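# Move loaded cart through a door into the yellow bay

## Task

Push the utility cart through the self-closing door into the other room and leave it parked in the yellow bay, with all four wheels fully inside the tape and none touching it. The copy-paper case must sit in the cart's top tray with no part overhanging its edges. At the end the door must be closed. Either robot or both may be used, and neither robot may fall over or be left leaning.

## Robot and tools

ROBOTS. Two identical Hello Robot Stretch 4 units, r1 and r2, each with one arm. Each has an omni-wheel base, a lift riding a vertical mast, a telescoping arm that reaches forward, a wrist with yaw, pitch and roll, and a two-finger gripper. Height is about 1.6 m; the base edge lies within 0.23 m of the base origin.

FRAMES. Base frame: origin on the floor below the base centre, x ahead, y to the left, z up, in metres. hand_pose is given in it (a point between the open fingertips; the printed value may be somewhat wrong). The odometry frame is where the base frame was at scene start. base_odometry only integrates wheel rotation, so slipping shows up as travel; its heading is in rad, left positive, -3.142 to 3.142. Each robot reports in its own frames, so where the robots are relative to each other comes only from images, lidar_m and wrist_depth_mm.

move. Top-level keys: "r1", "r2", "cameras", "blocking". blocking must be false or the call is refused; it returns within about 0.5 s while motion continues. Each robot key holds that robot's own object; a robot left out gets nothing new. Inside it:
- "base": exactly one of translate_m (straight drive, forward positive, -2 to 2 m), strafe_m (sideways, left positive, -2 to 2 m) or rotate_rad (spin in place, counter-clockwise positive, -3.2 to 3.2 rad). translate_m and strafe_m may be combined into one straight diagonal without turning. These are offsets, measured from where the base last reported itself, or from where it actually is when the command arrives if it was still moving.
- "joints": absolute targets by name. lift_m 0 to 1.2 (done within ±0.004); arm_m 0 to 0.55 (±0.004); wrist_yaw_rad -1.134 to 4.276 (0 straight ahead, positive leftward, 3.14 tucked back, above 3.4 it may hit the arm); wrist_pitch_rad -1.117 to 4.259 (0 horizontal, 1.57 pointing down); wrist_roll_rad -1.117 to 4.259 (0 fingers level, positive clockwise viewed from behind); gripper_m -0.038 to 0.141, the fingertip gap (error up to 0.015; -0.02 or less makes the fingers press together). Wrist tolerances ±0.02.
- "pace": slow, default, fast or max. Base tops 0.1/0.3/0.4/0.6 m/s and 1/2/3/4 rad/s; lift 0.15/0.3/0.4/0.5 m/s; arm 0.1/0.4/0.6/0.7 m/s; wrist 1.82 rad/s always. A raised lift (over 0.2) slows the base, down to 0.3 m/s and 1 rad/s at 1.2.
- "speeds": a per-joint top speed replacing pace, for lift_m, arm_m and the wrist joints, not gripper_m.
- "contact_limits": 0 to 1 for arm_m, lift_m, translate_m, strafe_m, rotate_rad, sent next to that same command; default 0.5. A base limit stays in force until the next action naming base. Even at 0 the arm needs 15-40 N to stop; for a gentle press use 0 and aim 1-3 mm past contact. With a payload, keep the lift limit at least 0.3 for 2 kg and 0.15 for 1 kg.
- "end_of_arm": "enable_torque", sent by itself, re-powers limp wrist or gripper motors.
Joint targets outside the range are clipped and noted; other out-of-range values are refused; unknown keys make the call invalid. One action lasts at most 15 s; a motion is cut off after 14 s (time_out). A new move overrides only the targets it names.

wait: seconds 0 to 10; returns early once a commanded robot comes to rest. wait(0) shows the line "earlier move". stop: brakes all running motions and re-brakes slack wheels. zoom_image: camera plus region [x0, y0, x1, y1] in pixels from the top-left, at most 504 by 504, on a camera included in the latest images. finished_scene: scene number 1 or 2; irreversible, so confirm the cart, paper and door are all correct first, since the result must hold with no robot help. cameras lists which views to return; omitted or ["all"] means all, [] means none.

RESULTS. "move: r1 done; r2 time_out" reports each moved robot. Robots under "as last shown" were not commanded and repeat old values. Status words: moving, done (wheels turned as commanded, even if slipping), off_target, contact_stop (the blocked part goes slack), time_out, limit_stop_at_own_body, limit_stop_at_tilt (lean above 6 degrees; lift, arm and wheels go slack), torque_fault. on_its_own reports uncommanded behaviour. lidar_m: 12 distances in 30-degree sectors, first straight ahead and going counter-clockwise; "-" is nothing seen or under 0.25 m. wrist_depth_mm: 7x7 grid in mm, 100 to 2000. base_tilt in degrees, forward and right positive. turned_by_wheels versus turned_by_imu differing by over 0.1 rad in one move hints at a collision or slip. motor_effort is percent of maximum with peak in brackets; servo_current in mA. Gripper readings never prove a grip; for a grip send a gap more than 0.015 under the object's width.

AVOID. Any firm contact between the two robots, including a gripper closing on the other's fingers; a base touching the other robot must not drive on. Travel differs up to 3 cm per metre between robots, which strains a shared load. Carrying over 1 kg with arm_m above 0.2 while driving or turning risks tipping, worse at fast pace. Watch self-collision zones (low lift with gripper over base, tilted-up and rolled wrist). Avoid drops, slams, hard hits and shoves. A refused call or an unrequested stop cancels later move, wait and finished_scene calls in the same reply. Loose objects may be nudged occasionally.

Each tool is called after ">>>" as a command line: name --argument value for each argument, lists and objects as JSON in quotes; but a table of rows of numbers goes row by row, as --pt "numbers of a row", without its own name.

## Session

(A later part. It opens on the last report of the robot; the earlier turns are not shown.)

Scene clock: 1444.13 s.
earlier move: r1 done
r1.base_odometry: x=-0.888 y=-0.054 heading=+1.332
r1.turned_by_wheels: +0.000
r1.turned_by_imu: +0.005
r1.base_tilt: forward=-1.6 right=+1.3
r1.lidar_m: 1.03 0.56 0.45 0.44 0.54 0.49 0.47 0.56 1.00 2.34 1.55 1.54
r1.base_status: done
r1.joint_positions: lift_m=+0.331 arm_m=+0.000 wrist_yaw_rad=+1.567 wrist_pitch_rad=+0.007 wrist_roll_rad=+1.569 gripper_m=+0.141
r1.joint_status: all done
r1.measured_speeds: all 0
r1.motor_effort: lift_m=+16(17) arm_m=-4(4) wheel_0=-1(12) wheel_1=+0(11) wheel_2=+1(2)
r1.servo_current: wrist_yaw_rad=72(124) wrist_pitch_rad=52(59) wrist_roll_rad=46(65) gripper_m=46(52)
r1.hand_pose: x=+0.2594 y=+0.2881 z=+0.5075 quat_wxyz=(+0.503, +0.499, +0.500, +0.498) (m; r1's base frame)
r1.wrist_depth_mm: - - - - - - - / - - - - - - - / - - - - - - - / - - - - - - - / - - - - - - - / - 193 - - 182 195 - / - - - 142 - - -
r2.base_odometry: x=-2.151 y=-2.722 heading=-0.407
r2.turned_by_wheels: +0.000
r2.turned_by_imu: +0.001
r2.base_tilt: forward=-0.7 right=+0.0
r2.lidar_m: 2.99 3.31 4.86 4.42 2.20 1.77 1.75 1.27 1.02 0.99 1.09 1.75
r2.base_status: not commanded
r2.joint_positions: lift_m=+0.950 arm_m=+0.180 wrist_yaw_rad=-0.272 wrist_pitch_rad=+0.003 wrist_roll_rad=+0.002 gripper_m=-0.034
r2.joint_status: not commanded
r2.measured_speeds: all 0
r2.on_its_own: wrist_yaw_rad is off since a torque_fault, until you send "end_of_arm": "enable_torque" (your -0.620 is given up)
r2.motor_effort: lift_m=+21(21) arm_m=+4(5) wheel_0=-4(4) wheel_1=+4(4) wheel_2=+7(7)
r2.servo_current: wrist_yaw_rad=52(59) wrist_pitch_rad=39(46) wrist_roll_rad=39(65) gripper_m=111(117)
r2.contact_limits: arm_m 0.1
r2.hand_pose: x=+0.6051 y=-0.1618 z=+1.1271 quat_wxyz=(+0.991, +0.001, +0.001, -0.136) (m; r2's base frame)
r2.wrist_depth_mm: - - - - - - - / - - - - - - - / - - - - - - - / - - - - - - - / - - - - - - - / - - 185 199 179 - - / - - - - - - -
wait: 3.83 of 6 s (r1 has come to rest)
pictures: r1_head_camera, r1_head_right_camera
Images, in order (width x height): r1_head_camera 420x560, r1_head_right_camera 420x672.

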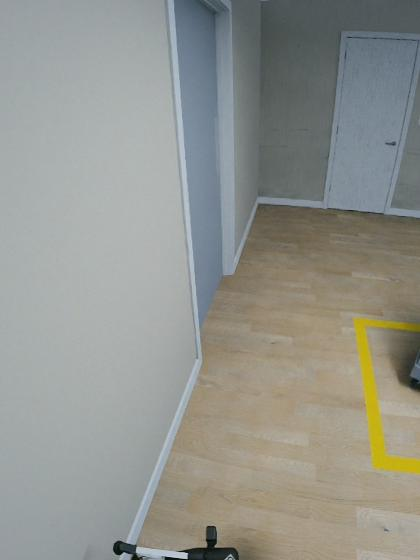

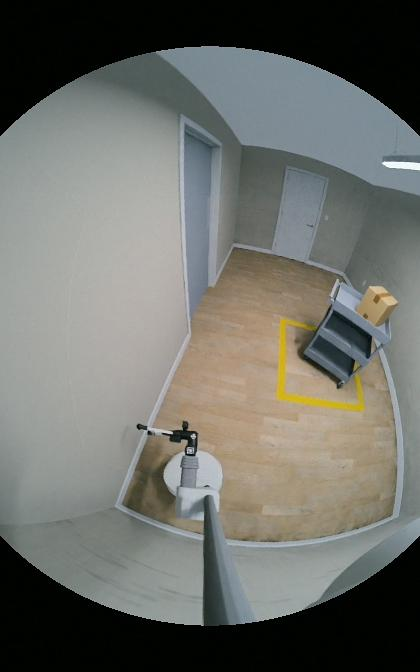

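>>> move --r1 '{"base":{"translate_m":1.1,"strafe_m":-0.15},"joints":{"wrist_yaw_rad":3.0}}' --blocking false --cameras '[]'

>>> wait --seconds 8 --cameras '[]'

>>> move --r1 '{"base":{"rotate_rad":-1.7}}' --blocking false --cameras '[]'

>>> wait --seconds 6 --cameras '["r1_head_camera","r1_head_right_camera","r1_head_left_camera"]'

Scene clock: 1452.53 s.
move: r1 moving
r1.base_odometry: x=-0.877 y=-0.024 heading=+1.333
r1.turned_by_wheels: +0.000
r1.turned_by_imu: +0.000
r1.base_tilt: forward=-1.6 right=+1.3
r1.lidar_m: 1.01 0.56 0.43 0.43 0.52 0.51 0.51 0.61 1.01 2.34 1.53 1.50
r1.base_status: translate_m moving; strafe_m moving
r1.joint_positions: lift_m=+0.331 arm_m=+0.000 wrist_yaw_rad=+2.157 wrist_pitch_rad=+0.007 wrist_roll_rad=+1.569 gripper_m=+0.141
r1.joint_status: wrist_yaw_rad moving
r1.measured_speeds: translate_m=+0.122 strafe_m=-0.016 rotate_rad=-0.001 lift_m=+0.000 arm_m=+0.000 wrist_yaw_rad=+1.822 wrist_pitch_rad=+0.000 wrist_roll_rad=+0.000
r1.motor_effort: lift_m=+16(16) arm_m=-4(4) wheel_0=+9(9) wheel_1=+5(6) wheel_2=-8(9)
r1.servo_current: wrist_yaw_rad=72(124) wrist_pitch_rad=52(52) wrist_roll_rad=46(52) gripper_m=39(46)
r1.hand_pose: x=+0.0843 y=+0.2886 z=+0.5075 quat_wxyz=(+0.337, +0.332, +0.624, +0.622) (m; r1's base frame)
r1.wrist_depth_mm: - - - - - - - / - - - - - - - / - - - - - - - / - - - - - - - / - - - - - - - / - 192 - - 182 195 564 / - - - 142 - - -
r2: as last shown
r2.turned_by_imu: +0.000
r2.base_tilt: forward=-0.7 right=+0.1
r2.lidar_m: 3.00 3.28 4.84 4.39 2.18 1.76 1.74 1.28 1.00 0.98 1.08 1.73
r2.on_its_own: wrist_yaw_rad is off since a torque_fault, until you send "end_of_arm": "enable_torque" (your -0.620 is given up)
r2.motor_effort: lift_m=+21(21) arm_m=+4(5) wheel_0=-3(3) wheel_1=+4(4) wheel_2=+7(7)
r2.servo_current: wrist_yaw_rad=39(52) wrist_pitch_rad=39(46) wrist_roll_rad=46(59) gripper_m=111(117)
r2.contact_limits: arm_m 0.1
pictures: none
No camera images: "cameras" was empty.

Scene clock: 1457.20 s.
earlier move: r1 done
r1.base_odometry: x=-0.483 y=+0.980 heading=+1.333
r1.turned_by_wheels: +0.000
r1.turned_by_imu: -0.001
r1.base_tilt: forward=-1.6 right=+1.3
r1.lidar_m: 0.95 0.44 0.35 0.35 0.38 0.74 1.59 1.82 2.45 0.86 1.09 3.14
r1.base_status: done
r1.joint_positions: lift_m=+0.331 arm_m=+0.000 wrist_yaw_rad=+2.997 wrist_pitch_rad=+0.007 wrist_roll_rad=+1.569 gripper_m=+0.141
r1.joint_status: all done
r1.measured_speeds: all 0
r1.motor_effort: lift_m=+16(17) arm_m=-4(4) wheel_0=+2(9) wheel_1=+1(7) wheel_2=+1(10)
r1.servo_current: wrist_yaw_rad=52(124) wrist_pitch_rad=46(59) wrist_roll_rad=33(72) gripper_m=39(52)
r1.hand_pose: x=-0.1019 y=+0.1280 z=+0.5075 quat_wxyz=(+0.053, +0.049, +0.705, +0.706) (m; r1's base frame)
r1.wrist_depth_mm: - - - - - - - / - - - - - 891 699 / - - - - 1430 1042 715 / - - - - 1618 1042 732 / - - - - 1618 1008 741 / - 193 - - 186 197 741 / - - - 142 1537 1078 732
r2.base_odometry: x=-2.151 y=-2.722 heading=-0.407
r2.turned_by_wheels: +0.000
r2.turned_by_imu: +0.001
r2.base_tilt: forward=-0.7 right=+0.0
r2.lidar_m: 3.00 3.29 4.87 4.41 2.19 1.76 1.74 1.25 1.04 1.00 1.13 1.77
r2.base_status: not commanded
r2.joint_positions: lift_m=+0.950 arm_m=+0.180 wrist_yaw_rad=-0.272 wrist_pitch_rad=+0.003 wrist_roll_rad=+0.002 gripper_m=-0.034
r2.joint_status: not commanded
r2.measured_speeds: all 0
r2.on_its_own: wrist_yaw_rad is off since a torque_fault, until you send "end_of_arm": "enable_torque" (your -0.620 is given up)
r2.motor_effort: lift_m=+21(21) arm_m=+4(5) wheel_0=-3(4) wheel_1=+4(4) wheel_2=+7(7)
r2.servo_current: wrist_yaw_rad=52(59) wrist_pitch_rad=33(52) wrist_roll_rad=46(59) gripper_m=111(117)
r2.contact_limits: arm_m 0.1
r2.hand_pose: x=+0.6051 y=-0.1618 z=+1.1271 quat_wxyz=(+0.991, +0.001, +0.001, -0.136) (m; r2's base frame)
r2.wrist_depth_mm: - - - - - - - / - - - - - - - / - - - - - - - / - - - - - - - / - - - - - - - / - - 185 199 179 - - / - - - - - - -
wait: 4.67 of 8 s (r1 has come to rest)
pictures: none
No camera images: "cameras" was empty.

Scene clock: 1457.70 s.
move: r1 moving
r1.base_odometry: x=-0.483 y=+0.980 heading=+1.080
r1.turned_by_wheels: -0.252
r1.turned_by_imu: -0.253
r1.base_tilt: forward=-1.6 right=+1.3
r1.lidar_m: 1.62 0.67 0.37 0.34 0.38 0.53 1.38 1.65 2.27 0.98 0.87 3.26
r1.base_status: rotate_rad moving
r1.joint_positions: lift_m=+0.331 arm_m=+0.000 wrist_yaw_rad=+2.997 wrist_pitch_rad=+0.007 wrist_roll_rad=+1.569 gripper_m=+0.141
r1.joint_status: not commanded
r1.measured_speeds: translate_m=+0.000 strafe_m=+0.001 rotate_rad=-0.976 lift_m=+0.000 arm_m=+0.000 wrist_yaw_rad=+0.000 wrist_pitch_rad=+0.000 wrist_roll_rad=+0.000
r1.motor_effort: lift_m=+16(16) arm_m=-4(4) wheel_0=+5(8) wheel_1=+9(9) wheel_2=+6(8)
r1.servo_current: wrist_yaw_rad=72(72) wrist_pitch_rad=46(59) wrist_roll_rad=59(59) gripper_m=46(46)
r1.hand_pose: x=-0.1019 y=+0.1280 z=+0.5075 quat_wxyz=(+0.053, +0.049, +0.705, +0.706) (m; r1's base frame)
r1.wrist_depth_mm: - - - - - - - / - - - - - - - / - - - - - 866 691 / - - - - 1464 1042 732 / - - - - 1661 991 741 / - 193 - - 190 196 741 / - - - 142 - 1078 732
r2: as last shown
r2.turned_by_imu: +0.000
r2.base_tilt: forward=-0.7 right=+0.1
r2.lidar_m: 2.99 3.29 4.86 4.40 2.22 1.77 1.76 1.27 1.03 0.99 1.11 1.74
r2.on_its_own: wrist_yaw_rad is off since a torque_fault, until you send "end_of_arm": "enable_torque" (your -0.620 is given up)
r2.servo_current: wrist_yaw_rad=46(52) wrist_pitch_rad=46(46) wrist_roll_rad=52(52) gripper_m=117(117)
r2.contact_limits: arm_m 0.1
r2.wrist_depth_mm: - - - - - - - / - - - - - - - / - - - - - - - / - - - - - - - / - - - - - - - / - - 185 198 179 - - / - - - - - - -
pictures: none
No camera images: "cameras" was empty.

Scene clock: 1459.33 s.
earlier move: r1 done
r1.base_odometry: x=-0.483 y=+0.980 heading=-0.367
r1.turned_by_wheels: -1.447
r1.turned_by_imu: -1.455
r1.base_tilt: forward=-1.6 right=+1.2
r1.lidar_m: 0.89 0.93 3.12 1.26 0.58 0.35 0.33 0.38 0.62 1.58 1.72 2.47
r1.base_status: done
r1.joint_positions: lift_m=+0.331 arm_m=+0.000 wrist_yaw_rad=+2.997 wrist_pitch_rad=+0.007 wrist_roll_rad=+1.569 gripper_m=+0.141
r1.joint_status: not commanded
r1.measured_speeds: all 0
r1.motor_effort: lift_m=+16(17) arm_m=-4(4) wheel_0=+2(10) wheel_1=+3(9) wheel_2=+0(8)
r1.servo_current: wrist_yaw_rad=39(72) wrist_pitch_rad=46(59) wrist_roll_rad=46(65) gripper_m=46(52)
r1.hand_pose: x=-0.1019 y=+0.1280 z=+0.5075 quat_wxyz=(+0.053, +0.049, +0.705, +0.706) (m; r1's base frame)
r1.wrist_depth_mm: - - - - - - - / - - - - - - - / - - - - - - - / - - - - - - - / - - - - - - - / - 193 - - 182 195 - / - - - 143 - - -
r2.base_odometry: x=-2.151 y=-2.722 heading=-0.407
r2.turned_by_wheels: +0.000
r2.turned_by_imu: +0.000
r2.base_tilt: forward=-0.7 right=+0.1
r2.lidar_m: 3.00 3.26 4.86 4.40 2.19 1.78 1.75 1.27 1.00 0.99 1.12 1.75
r2.base_status: not commanded
r2.joint_positions: lift_m=+0.950 arm_m=+0.180 wrist_yaw_rad=-0.272 wrist_pitch_rad=+0.003 wrist_roll_rad=+0.002 gripper_m=-0.034
r2.joint_status: not commanded
r2.measured_speeds: all 0
r2.on_its_own: wrist_yaw_rad is off since a torque_fault, until you send "end_of_arm": "enable_torque" (your -0.620 is given up)
r2.motor_effort: lift_m=+21(21) arm_m=+4(5) wheel_0=-3(4) wheel_1=+4(4) wheel_2=+7(7)
r2.servo_current: wrist_yaw_rad=39(59) wrist_pitch_rad=39(46) wrist_roll_rad=46(52) gripper_m=111(117)
r2.contact_limits: arm_m 0.1
r2.hand_pose: x=+0.6051 y=-0.1618 z=+1.1271 quat_wxyz=(+0.991, +0.001, +0.001, -0.136) (m; r2's base frame)
r2.wrist_depth_mm: - - - - - - - / - - - - - - - / - - - - - - - / - - - - - - - / - - - - - - - / - - 185 199 179 - - / - - - - - - -
wait: 1.63 of 6 s (r1 has come to rest)
pictures: r1_head_camera, r1_head_left_camera, r1_head_right_camera
Images, in order (width x height): r1_head_camera 420x560, r1_head_left_camera 420x672, r1_head_right_camera 420x672.

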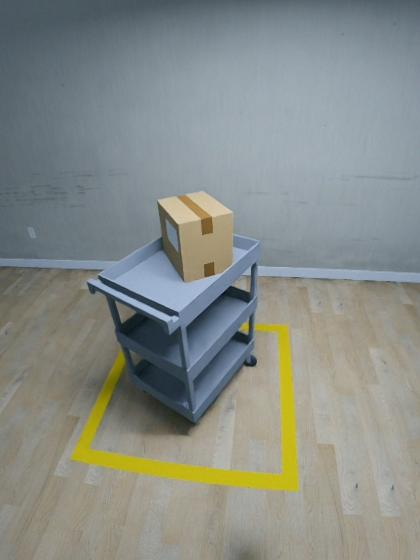

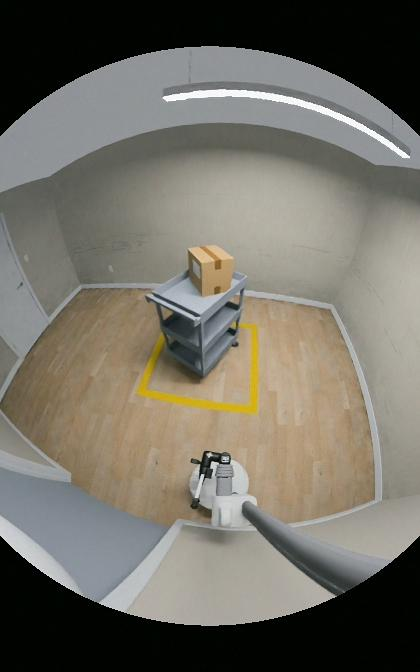

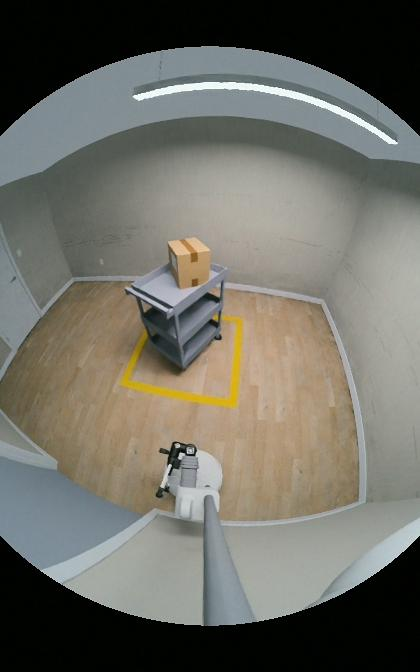

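>>> zoom_image --camera "r1_head_camera" --region '[60, 220, 310, 500]'

Scaled by 1.800 from the camera's 420x560 image, which has a finer 600x800 frame.

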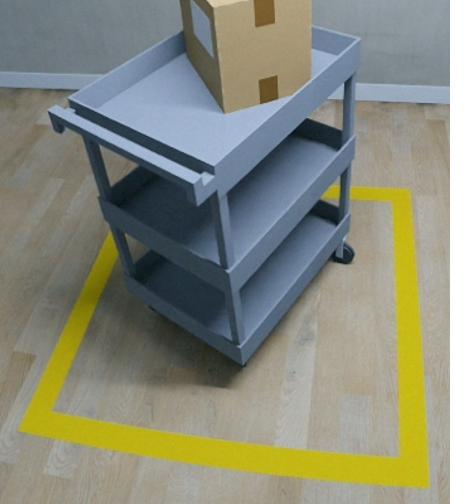

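>>> move --r1 '{"base":{"strafe_m":-1.1},"pace":"fast"}' --blocking false --cameras '[]'

>>> wait --seconds 6 --cameras '[]'

>>> move --r1 '{"base":{"translate_m":1.7},"pace":"fast"}' --blocking false --cameras '[]'

>>> wait --seconds 8 --cameras '[]'

>>> move --r1 '{"base":{"rotate_rad":1.75}}' --blocking false --cameras '[]'

>>> wait --seconds 5 --cameras '["r1_head_camera","r1_head_left_camera","r1_head_right_camera"]'

Scene clock: 1477.63 s.
move: r1 moving
r1.base_odometry: x=-0.504 y=+0.926 heading=-0.367
r1.turned_by_wheels: +0.000
r1.turned_by_imu: -0.001
r1.base_tilt: forward=-1.6 right=+1.2
r1.lidar_m: 0.89 0.91 3.17 1.26 0.46 0.37 0.35 0.39 0.63 1.52 1.65 2.43
r1.base_status: strafe_m moving
r1.joint_positions: lift_m=+0.331 arm_m=+0.000 wrist_yaw_rad=+2.997 wrist_pitch_rad=+0.007 wrist_roll_rad=+1.569 gripper_m=+0.141
r1.joint_status: not commanded
r1.measured_speeds: translate_m=+0.001 strafe_m=-0.224 rotate_rad=-0.004 lift_m=+0.000 arm_m=+0.000 wrist_yaw_rad=+0.000 wrist_pitch_rad=+0.000 wrist_roll_rad=+0.000
r1.motor_effort: lift_m=+16(16) arm_m=-4(4) wheel_0=+11(13) wheel_1=-11(13) wheel_2=+0(1)
r1.servo_current: wrist_yaw_rad=39(52) wrist_pitch_rad=46(59) wrist_roll_rad=39(52) gripper_m=46(52)
r1.hand_pose: x=-0.1019 y=+0.1280 z=+0.5075 quat_wxyz=(+0.053, +0.049, +0.705, +0.706) (m; r1's base frame)
r1.wrist_depth_mm: - - - - - - - / - - - - - - - / - - - - - - - / - - - - - - - / - - - - - - - / - 193 - - 182 195 - / - - - 143 - - -
r2: as last shown
r2.lidar_m: 2.98 3.31 4.83 4.39 2.18 1.77 1.76 1.27 1.01 0.98 1.13 1.72
r2.on_its_own: wrist_yaw_rad is off since a torque_fault, until you send "end_of_arm": "enable_torque" (your -0.620 is given up)
r2.servo_current: wrist_yaw_rad=46(52) wrist_pitch_rad=46(52) wrist_roll_rad=39(59) gripper_m=111(117)
r2.contact_limits: arm_m 0.1
pictures: none
No camera images: "cameras" was empty.

Scene clock: 1481.03 s.
earlier move: r1 done
r1.base_odometry: x=-0.878 y=-0.047 heading=-0.367
r1.turned_by_wheels: +0.000
r1.turned_by_imu: -0.007
r1.base_tilt: forward=-1.6 right=+1.3
r1.lidar_m: 2.28 1.57 1.51 1.36 0.62 0.47 0.46 0.50 0.50 0.50 0.55 0.83
r1.base_status: done
r1.joint_positions: lift_m=+0.331 arm_m=+0.000 wrist_yaw_rad=+2.997 wrist_pitch_rad=+0.007 wrist_roll_rad=+1.569 gripper_m=+0.141
r1.joint_status: not commanded
r1.measured_speeds: all 0
r1.motor_effort: lift_m=+16(17) arm_m=-4(4) wheel_0=-1(14) wheel_1=+2(13) wheel_2=-1(2)
r1.servo_current: wrist_yaw_rad=39(72) wrist_pitch_rad=59(59) wrist_roll_rad=46(65) gripper_m=39(52)
r1.hand_pose: x=-0.1019 y=+0.1280 z=+0.5075 quat_wxyz=(+0.053, +0.049, +0.705, +0.706) (m; r1's base frame)
r1.wrist_depth_mm: - - - - - - - / - - - - - - 627 / - - - - - - 627 / - - - - - - 621 / - - - - - - 609 / - 193 - - 182 195 609 / - - - 142 - - -
r2.base_odometry: x=-2.151 y=-2.722 heading=-0.407
r2.turned_by_wheels: +0.000
r2.turned_by_imu: +0.000
r2.base_tilt: forward=-0.7 right=+0.1
r2.lidar_m: 2.99 3.28 4.86 4.40 2.19 1.74 1.74 1.28 1.02 0.99 1.12 1.73
r2.base_status: not commanded
r2.joint_positions: lift_m=+0.950 arm_m=+0.180 wrist_yaw_rad=-0.272 wrist_pitch_rad=+0.003 wrist_roll_rad=+0.002 gripper_m=-0.034
r2.joint_status: not commanded
r2.measured_speeds: all 0
r2.on_its_own: wrist_yaw_rad is off since a torque_fault, until you send "end_of_arm": "enable_torque" (your -0.620 is given up)
r2.motor_effort: lift_m=+21(21) arm_m=+4(5) wheel_0=-3(4) wheel_1=+4(4) wheel_2=+7(7)
r2.servo_current: wrist_yaw_rad=46(72) wrist_pitch_rad=39(52) wrist_roll_rad=59(59) gripper_m=104(117)
r2.contact_limits: arm_m 0.1
r2.hand_pose: x=+0.6051 y=-0.1618 z=+1.1271 quat_wxyz=(+0.991, +0.001, +0.001, -0.136) (m; r2's base frame)
r2.wrist_depth_mm: - - - - - - - / - - - - - - - / - - - - - - - / - - - - - - - / - - - - - - - / - - 185 198 179 - - / - - - - - - -
wait: 3.40 of 6 s (r1 has come to rest)
pictures: none
No camera images: "cameras" was empty.

Scene clock: 1481.53 s.
move: r1 moving
r1.base_odometry: x=-0.831 y=-0.065 heading=-0.367
r1.turned_by_wheels: +0.000
r1.turned_by_imu: +0.000
r1.base_tilt: forward=-1.6 right=+1.3
r1.lidar_m: 2.24 1.55 1.48 1.75 0.70 0.53 0.52 0.57 0.52 0.50 0.55 0.84
r1.base_status: translate_m moving
r1.joint_positions: lift_m=+0.331 arm_m=+0.000 wrist_yaw_rad=+2.997 wrist_pitch_rad=+0.007 wrist_roll_rad=+1.569 gripper_m=+0.141
r1.joint_status: not commanded
r1.measured_speeds: translate_m=+0.197 strafe_m=+0.000 rotate_rad=+0.009 lift_m=+0.000 arm_m=+0.000 wrist_yaw_rad=+0.000 wrist_pitch_rad=+0.000 wrist_roll_rad=+0.000
r1.motor_effort: lift_m=+16(16) arm_m=-4(4) wheel_0=+5(9) wheel_1=+7(10) wheel_2=-12(12)
r1.servo_current: wrist_yaw_rad=52(65) wrist_pitch_rad=52(59) wrist_roll_rad=59(59) gripper_m=46(46)
r1.hand_pose: x=-0.1019 y=+0.1279 z=+0.5075 quat_wxyz=(+0.053, +0.049, +0.705, +0.706) (m; r1's base frame)
r1.wrist_depth_mm: - - - - - - - / - - - - - - 654 / - - - - - - - / - - - - - - 647 / - - - - - - 654 / - 193 - - 183 195 647 / - 154 - 143 - - -
r2: as last shown
r2.lidar_m: 3.00 3.31 4.85 4.37 2.21 1.77 1.75 1.28 1.03 0.98 1.12 1.71
r2.on_its_own: wrist_yaw_rad is off since a torque_fault, until you send "end_of_arm": "enable_torque" (your -0.620 is given up)
r2.motor_effort: lift_m=+21(21) arm_m=+5(5) wheel_0=-3(4) wheel_1=+4(4) wheel_2=+7(7)
r2.servo_current: wrist_yaw_rad=33(52) wrist_pitch_rad=46(46) wrist_roll_rad=52(59) gripper_m=104(117)
r2.contact_limits: arm_m 0.1
r2.wrist_depth_mm: - - - - - - - / - - - - - - - / - - - - - - - / - - - - - - - / - - - - - - - / - - 184 198 179 - - / - - - - - - -
pictures: none
No camera images: "cameras" was empty.

Scene clock: 1486.57 s.
earlier move: r1 done
r1.base_odometry: x=+0.709 y=-0.656 heading=-0.367
r1.turned_by_wheels: +0.000
r1.turned_by_imu: +0.000
r1.base_tilt: forward=-1.6 right=+1.2
r1.lidar_m: 0.61 0.67 1.03 0.98 0.95 2.19 2.00 0.89 0.68 0.67 0.73 0.64
r1.base_status: done
r1.joint_positions: lift_m=+0.331 arm_m=+0.000 wrist_yaw_rad=+2.997 wrist_pitch_rad=+0.007 wrist_roll_rad=+1.569 gripper_m=+0.141
r1.joint_status: not commanded
r1.measured_speeds: all 0
r1.motor_effort: lift_m=+16(17) arm_m=-4(4) wheel_0=+2(10) wheel_1=+2(10) wheel_2=+0(13)
r1.servo_current: wrist_yaw_rad=52(72) wrist_pitch_rad=52(59) wrist_roll_rad=59(78) gripper_m=39(46)
r1.hand_pose: x=-0.1019 y=+0.1279 z=+0.5075 quat_wxyz=(+0.053, +0.049, +0.705, +0.706) (m; r1's base frame)
r1.wrist_depth_mm: - - - - 1863 931 707 / - - - - 1921 1025 715 / - - - - - 1042 715 / - - - - - 1042 732 / - - - - - 991 732 / - 210 - - 1921 196 732 / - - - 149 1661 1078 732
r2.base_odometry: x=-2.151 y=-2.722 heading=-0.407
r2.turned_by_wheels: +0.000
r2.turned_by_imu: +0.001
r2.base_tilt: forward=-0.7 right=+0.1
r2.lidar_m: 3.01 3.31 4.85 4.39 2.19 1.74 1.75 1.25 1.01 0.98 1.12 1.75
r2.base_status: not commanded
r2.joint_positions: lift_m=+0.950 arm_m=+0.180 wrist_yaw_rad=-0.272 wrist_pitch_rad=+0.003 wrist_roll_rad=+0.002 gripper_m=-0.034
r2.joint_status: not commanded
r2.measured_speeds: all 0
r2.on_its_own: wrist_yaw_rad is off since a torque_fault, until you send "end_of_arm": "enable_torque" (your -0.620 is given up)
r2.motor_effort: lift_m=+21(21) arm_m=+4(5) wheel_0=-3(4) wheel_1=+4(4) wheel_2=+7(7)
r2.servo_current: wrist_yaw_rad=39(65) wrist_pitch_rad=39(52) wrist_roll_rad=52(59) gripper_m=111(117)
r2.contact_limits: arm_m 0.1
r2.hand_pose: x=+0.6051 y=-0.1618 z=+1.1271 quat_wxyz=(+0.991, +0.001, +0.001, -0.136) (m; r2's base frame)
r2.wrist_depth_mm: - - - - - - - / - - - - - - - / - - - - - - - / - - - - - - - / - - - - - - - / - - 184 198 179 - - / - - - - - - -
wait: 5.03 of 8 s (r1 has come to rest)
pictures: none
No camera images: "cameras" was empty.

Scene clock: 1487.07 s.
move: r1 moving
r1.base_odometry: x=+0.709 y=-0.656 heading=-0.115
r1.turned_by_wheels: +0.252
r1.turned_by_imu: +0.252
r1.base_tilt: forward=-1.6 right=+1.3
r1.lidar_m: 0.63 0.77 1.53 0.94 1.36 2.15 1.22 0.76 0.68 0.68 0.69 0.61
r1.base_status: rotate_rad moving
r1.joint_positions: lift_m=+0.331 arm_m=+0.000 wrist_yaw_rad=+2.997 wrist_pitch_rad=+0.007 wrist_roll_rad=+1.569 gripper_m=+0.141
r1.joint_status: not commanded
r1.measured_speeds: translate_m=-0.002 strafe_m=-0.002 rotate_rad=+0.976 lift_m=+0.000 arm_m=+0.000 wrist_yaw_rad=+0.000 wrist_pitch_rad=+0.000 wrist_roll_rad=+0.000
r1.motor_effort: lift_m=+16(16) arm_m=-4(4) wheel_0=-6(9) wheel_1=-5(8) wheel_2=-6(7)
r1.servo_current: wrist_yaw_rad=52(59) wrist_pitch_rad=52(52) wrist_roll_rad=39(59) gripper_m=46(46)
r1.hand_pose: x=-0.1019 y=+0.1279 z=+0.5075 quat_wxyz=(+0.053, +0.049, +0.705, +0.706) (m; r1's base frame)
r1.wrist_depth_mm: - - - - 1921 1008 715 / - - - - 1983 1008 715 / - - - - - 1042 715 / - - - - - 1060 723 / - - - - - 1008 741 / - 197 - - 1661 196 732 / - - - 142 - 1060 732
r2: as last shown
r2.turned_by_imu: +0.000
r2.base_tilt: forward=-0.7 right=+0.0
r2.lidar_m: 2.98 3.29 4.82 4.40 2.17 1.77 1.75 1.26 1.00 0.99 1.11 1.72
r2.on_its_own: wrist_yaw_rad is off since a torque_fault, until you send "end_of_arm": "enable_torque" (your -0.620 is given up)
r2.motor_effort: lift_m=+21(21) arm_m=+5(5) wheel_0=-3(4) wheel_1=+4(4) wheel_2=+7(7)
r2.servo_current: wrist_yaw_rad=52(52) wrist_pitch_rad=39(46) wrist_roll_rad=52(52) gripper_m=104(117)
r2.contact_limits: arm_m 0.1
r2.wrist_depth_mm: - - - - - - - / - - - - - - - / - - - - - - - / - - - - - - - / - - - - - - - / - - 185 198 179 - - / - - - - - - -
pictures: none
No camera images: "cameras" was empty.

Scene clock: 1488.73 s.
earlier move: r1 done
r1.base_odometry: x=+0.709 y=-0.656 heading=+1.383
r1.turned_by_wheels: +1.498
r1.turned_by_imu: +1.506
r1.base_tilt: forward=-1.6 right=+1.3
r1.lidar_m: 0.95 1.15 2.16 1.37 0.80 0.68 0.67 0.73 0.61 0.62 0.74 1.31
r1.base_status: done
r1.joint_positions: lift_m=+0.331 arm_m=+0.000 wrist_yaw_rad=+2.997 wrist_pitch_rad=+0.007 wrist_roll_rad=+1.569 gripper_m=+0.141
r1.joint_status: not commanded
r1.measured_speeds: all 0
r1.motor_effort: lift_m=+16(17) arm_m=-4(4) wheel_0=-3(10) wheel_1=+0(8) wheel_2=-2(8)
r1.servo_current: wrist_yaw_rad=52(65) wrist_pitch_rad=46(59) wrist_roll_rad=52(72) gripper_m=39(52)
r1.hand_pose: x=-0.1019 y=+0.1279 z=+0.5075 quat_wxyz=(+0.053, +0.049, +0.705, +0.706) (m; r1's base frame)
r1.wrist_depth_mm: - - - - - - 699 / - - - - - - 707 / - - - - - - 723 / - - - - - - 732 / - - - - - - 732 / - 193 - - 182 195 741 / - - - 142 - - 741
r2.base_odometry: x=-2.151 y=-2.722 heading=-0.407
r2.turned_by_wheels: +0.000
r2.turned_by_imu: +0.000
r2.base_tilt: forward=-0.7 right=+0.1
r2.lidar_m: 2.98 3.30 4.85 4.36 2.21 1.76 1.74 1.24 1.02 0.99 1.12 1.74
r2.base_status: not commanded
r2.joint_positions: lift_m=+0.950 arm_m=+0.180 wrist_yaw_rad=-0.272 wrist_pitch_rad=+0.003 wrist_roll_rad=+0.002 gripper_m=-0.034
r2.joint_status: not commanded
r2.measured_speeds: all 0
r2.on_its_own: wrist_yaw_rad is off since a torque_fault, until you send "end_of_arm": "enable_torque" (your -0.620 is given up)
r2.motor_effort: lift_m=+21(21) arm_m=+5(5) wheel_0=-4(4) wheel_1=+4(4) wheel_2=+7(7)
r2.servo_current: wrist_yaw_rad=59(59) wrist_pitch_rad=46(46) wrist_roll_rad=46(52) gripper_m=111(117)
r2.contact_limits: arm_m 0.1
r2.hand_pose: x=+0.6051 y=-0.1618 z=+1.1271 quat_wxyz=(+0.991, +0.001, +0.001, -0.136) (m; r2's base frame)
r2.wrist_depth_mm: - - - - - - - / - - - - - - - / - - - - - - - / - - - - - - - / - - - - - - - / - - 185 198 178 - - / - - - - - - -
wait: 1.67 of 5 s (r1 has come to rest)
pictures: r1_head_camera, r1_head_left_camera, r1_head_right_camera
Images, in order (width x height): r1_head_camera 420x560, r1_head_left_camera 420x672, r1_head_right_camera 420x672.

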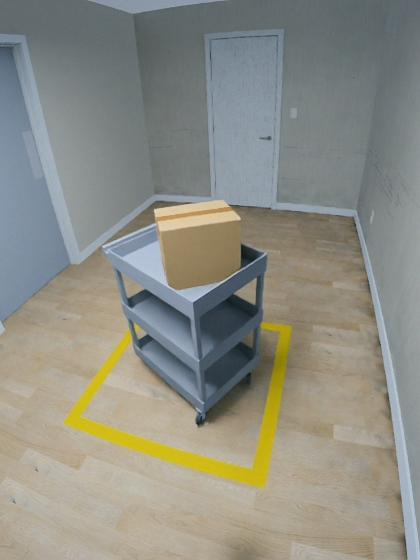

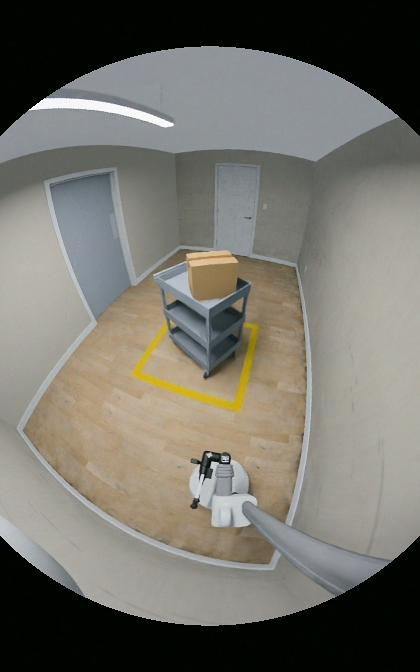

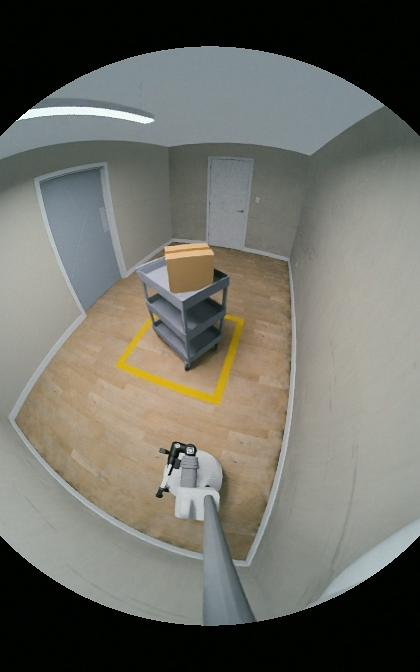

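>>> finished_scene --scene 1

The scene is finished: the task was done.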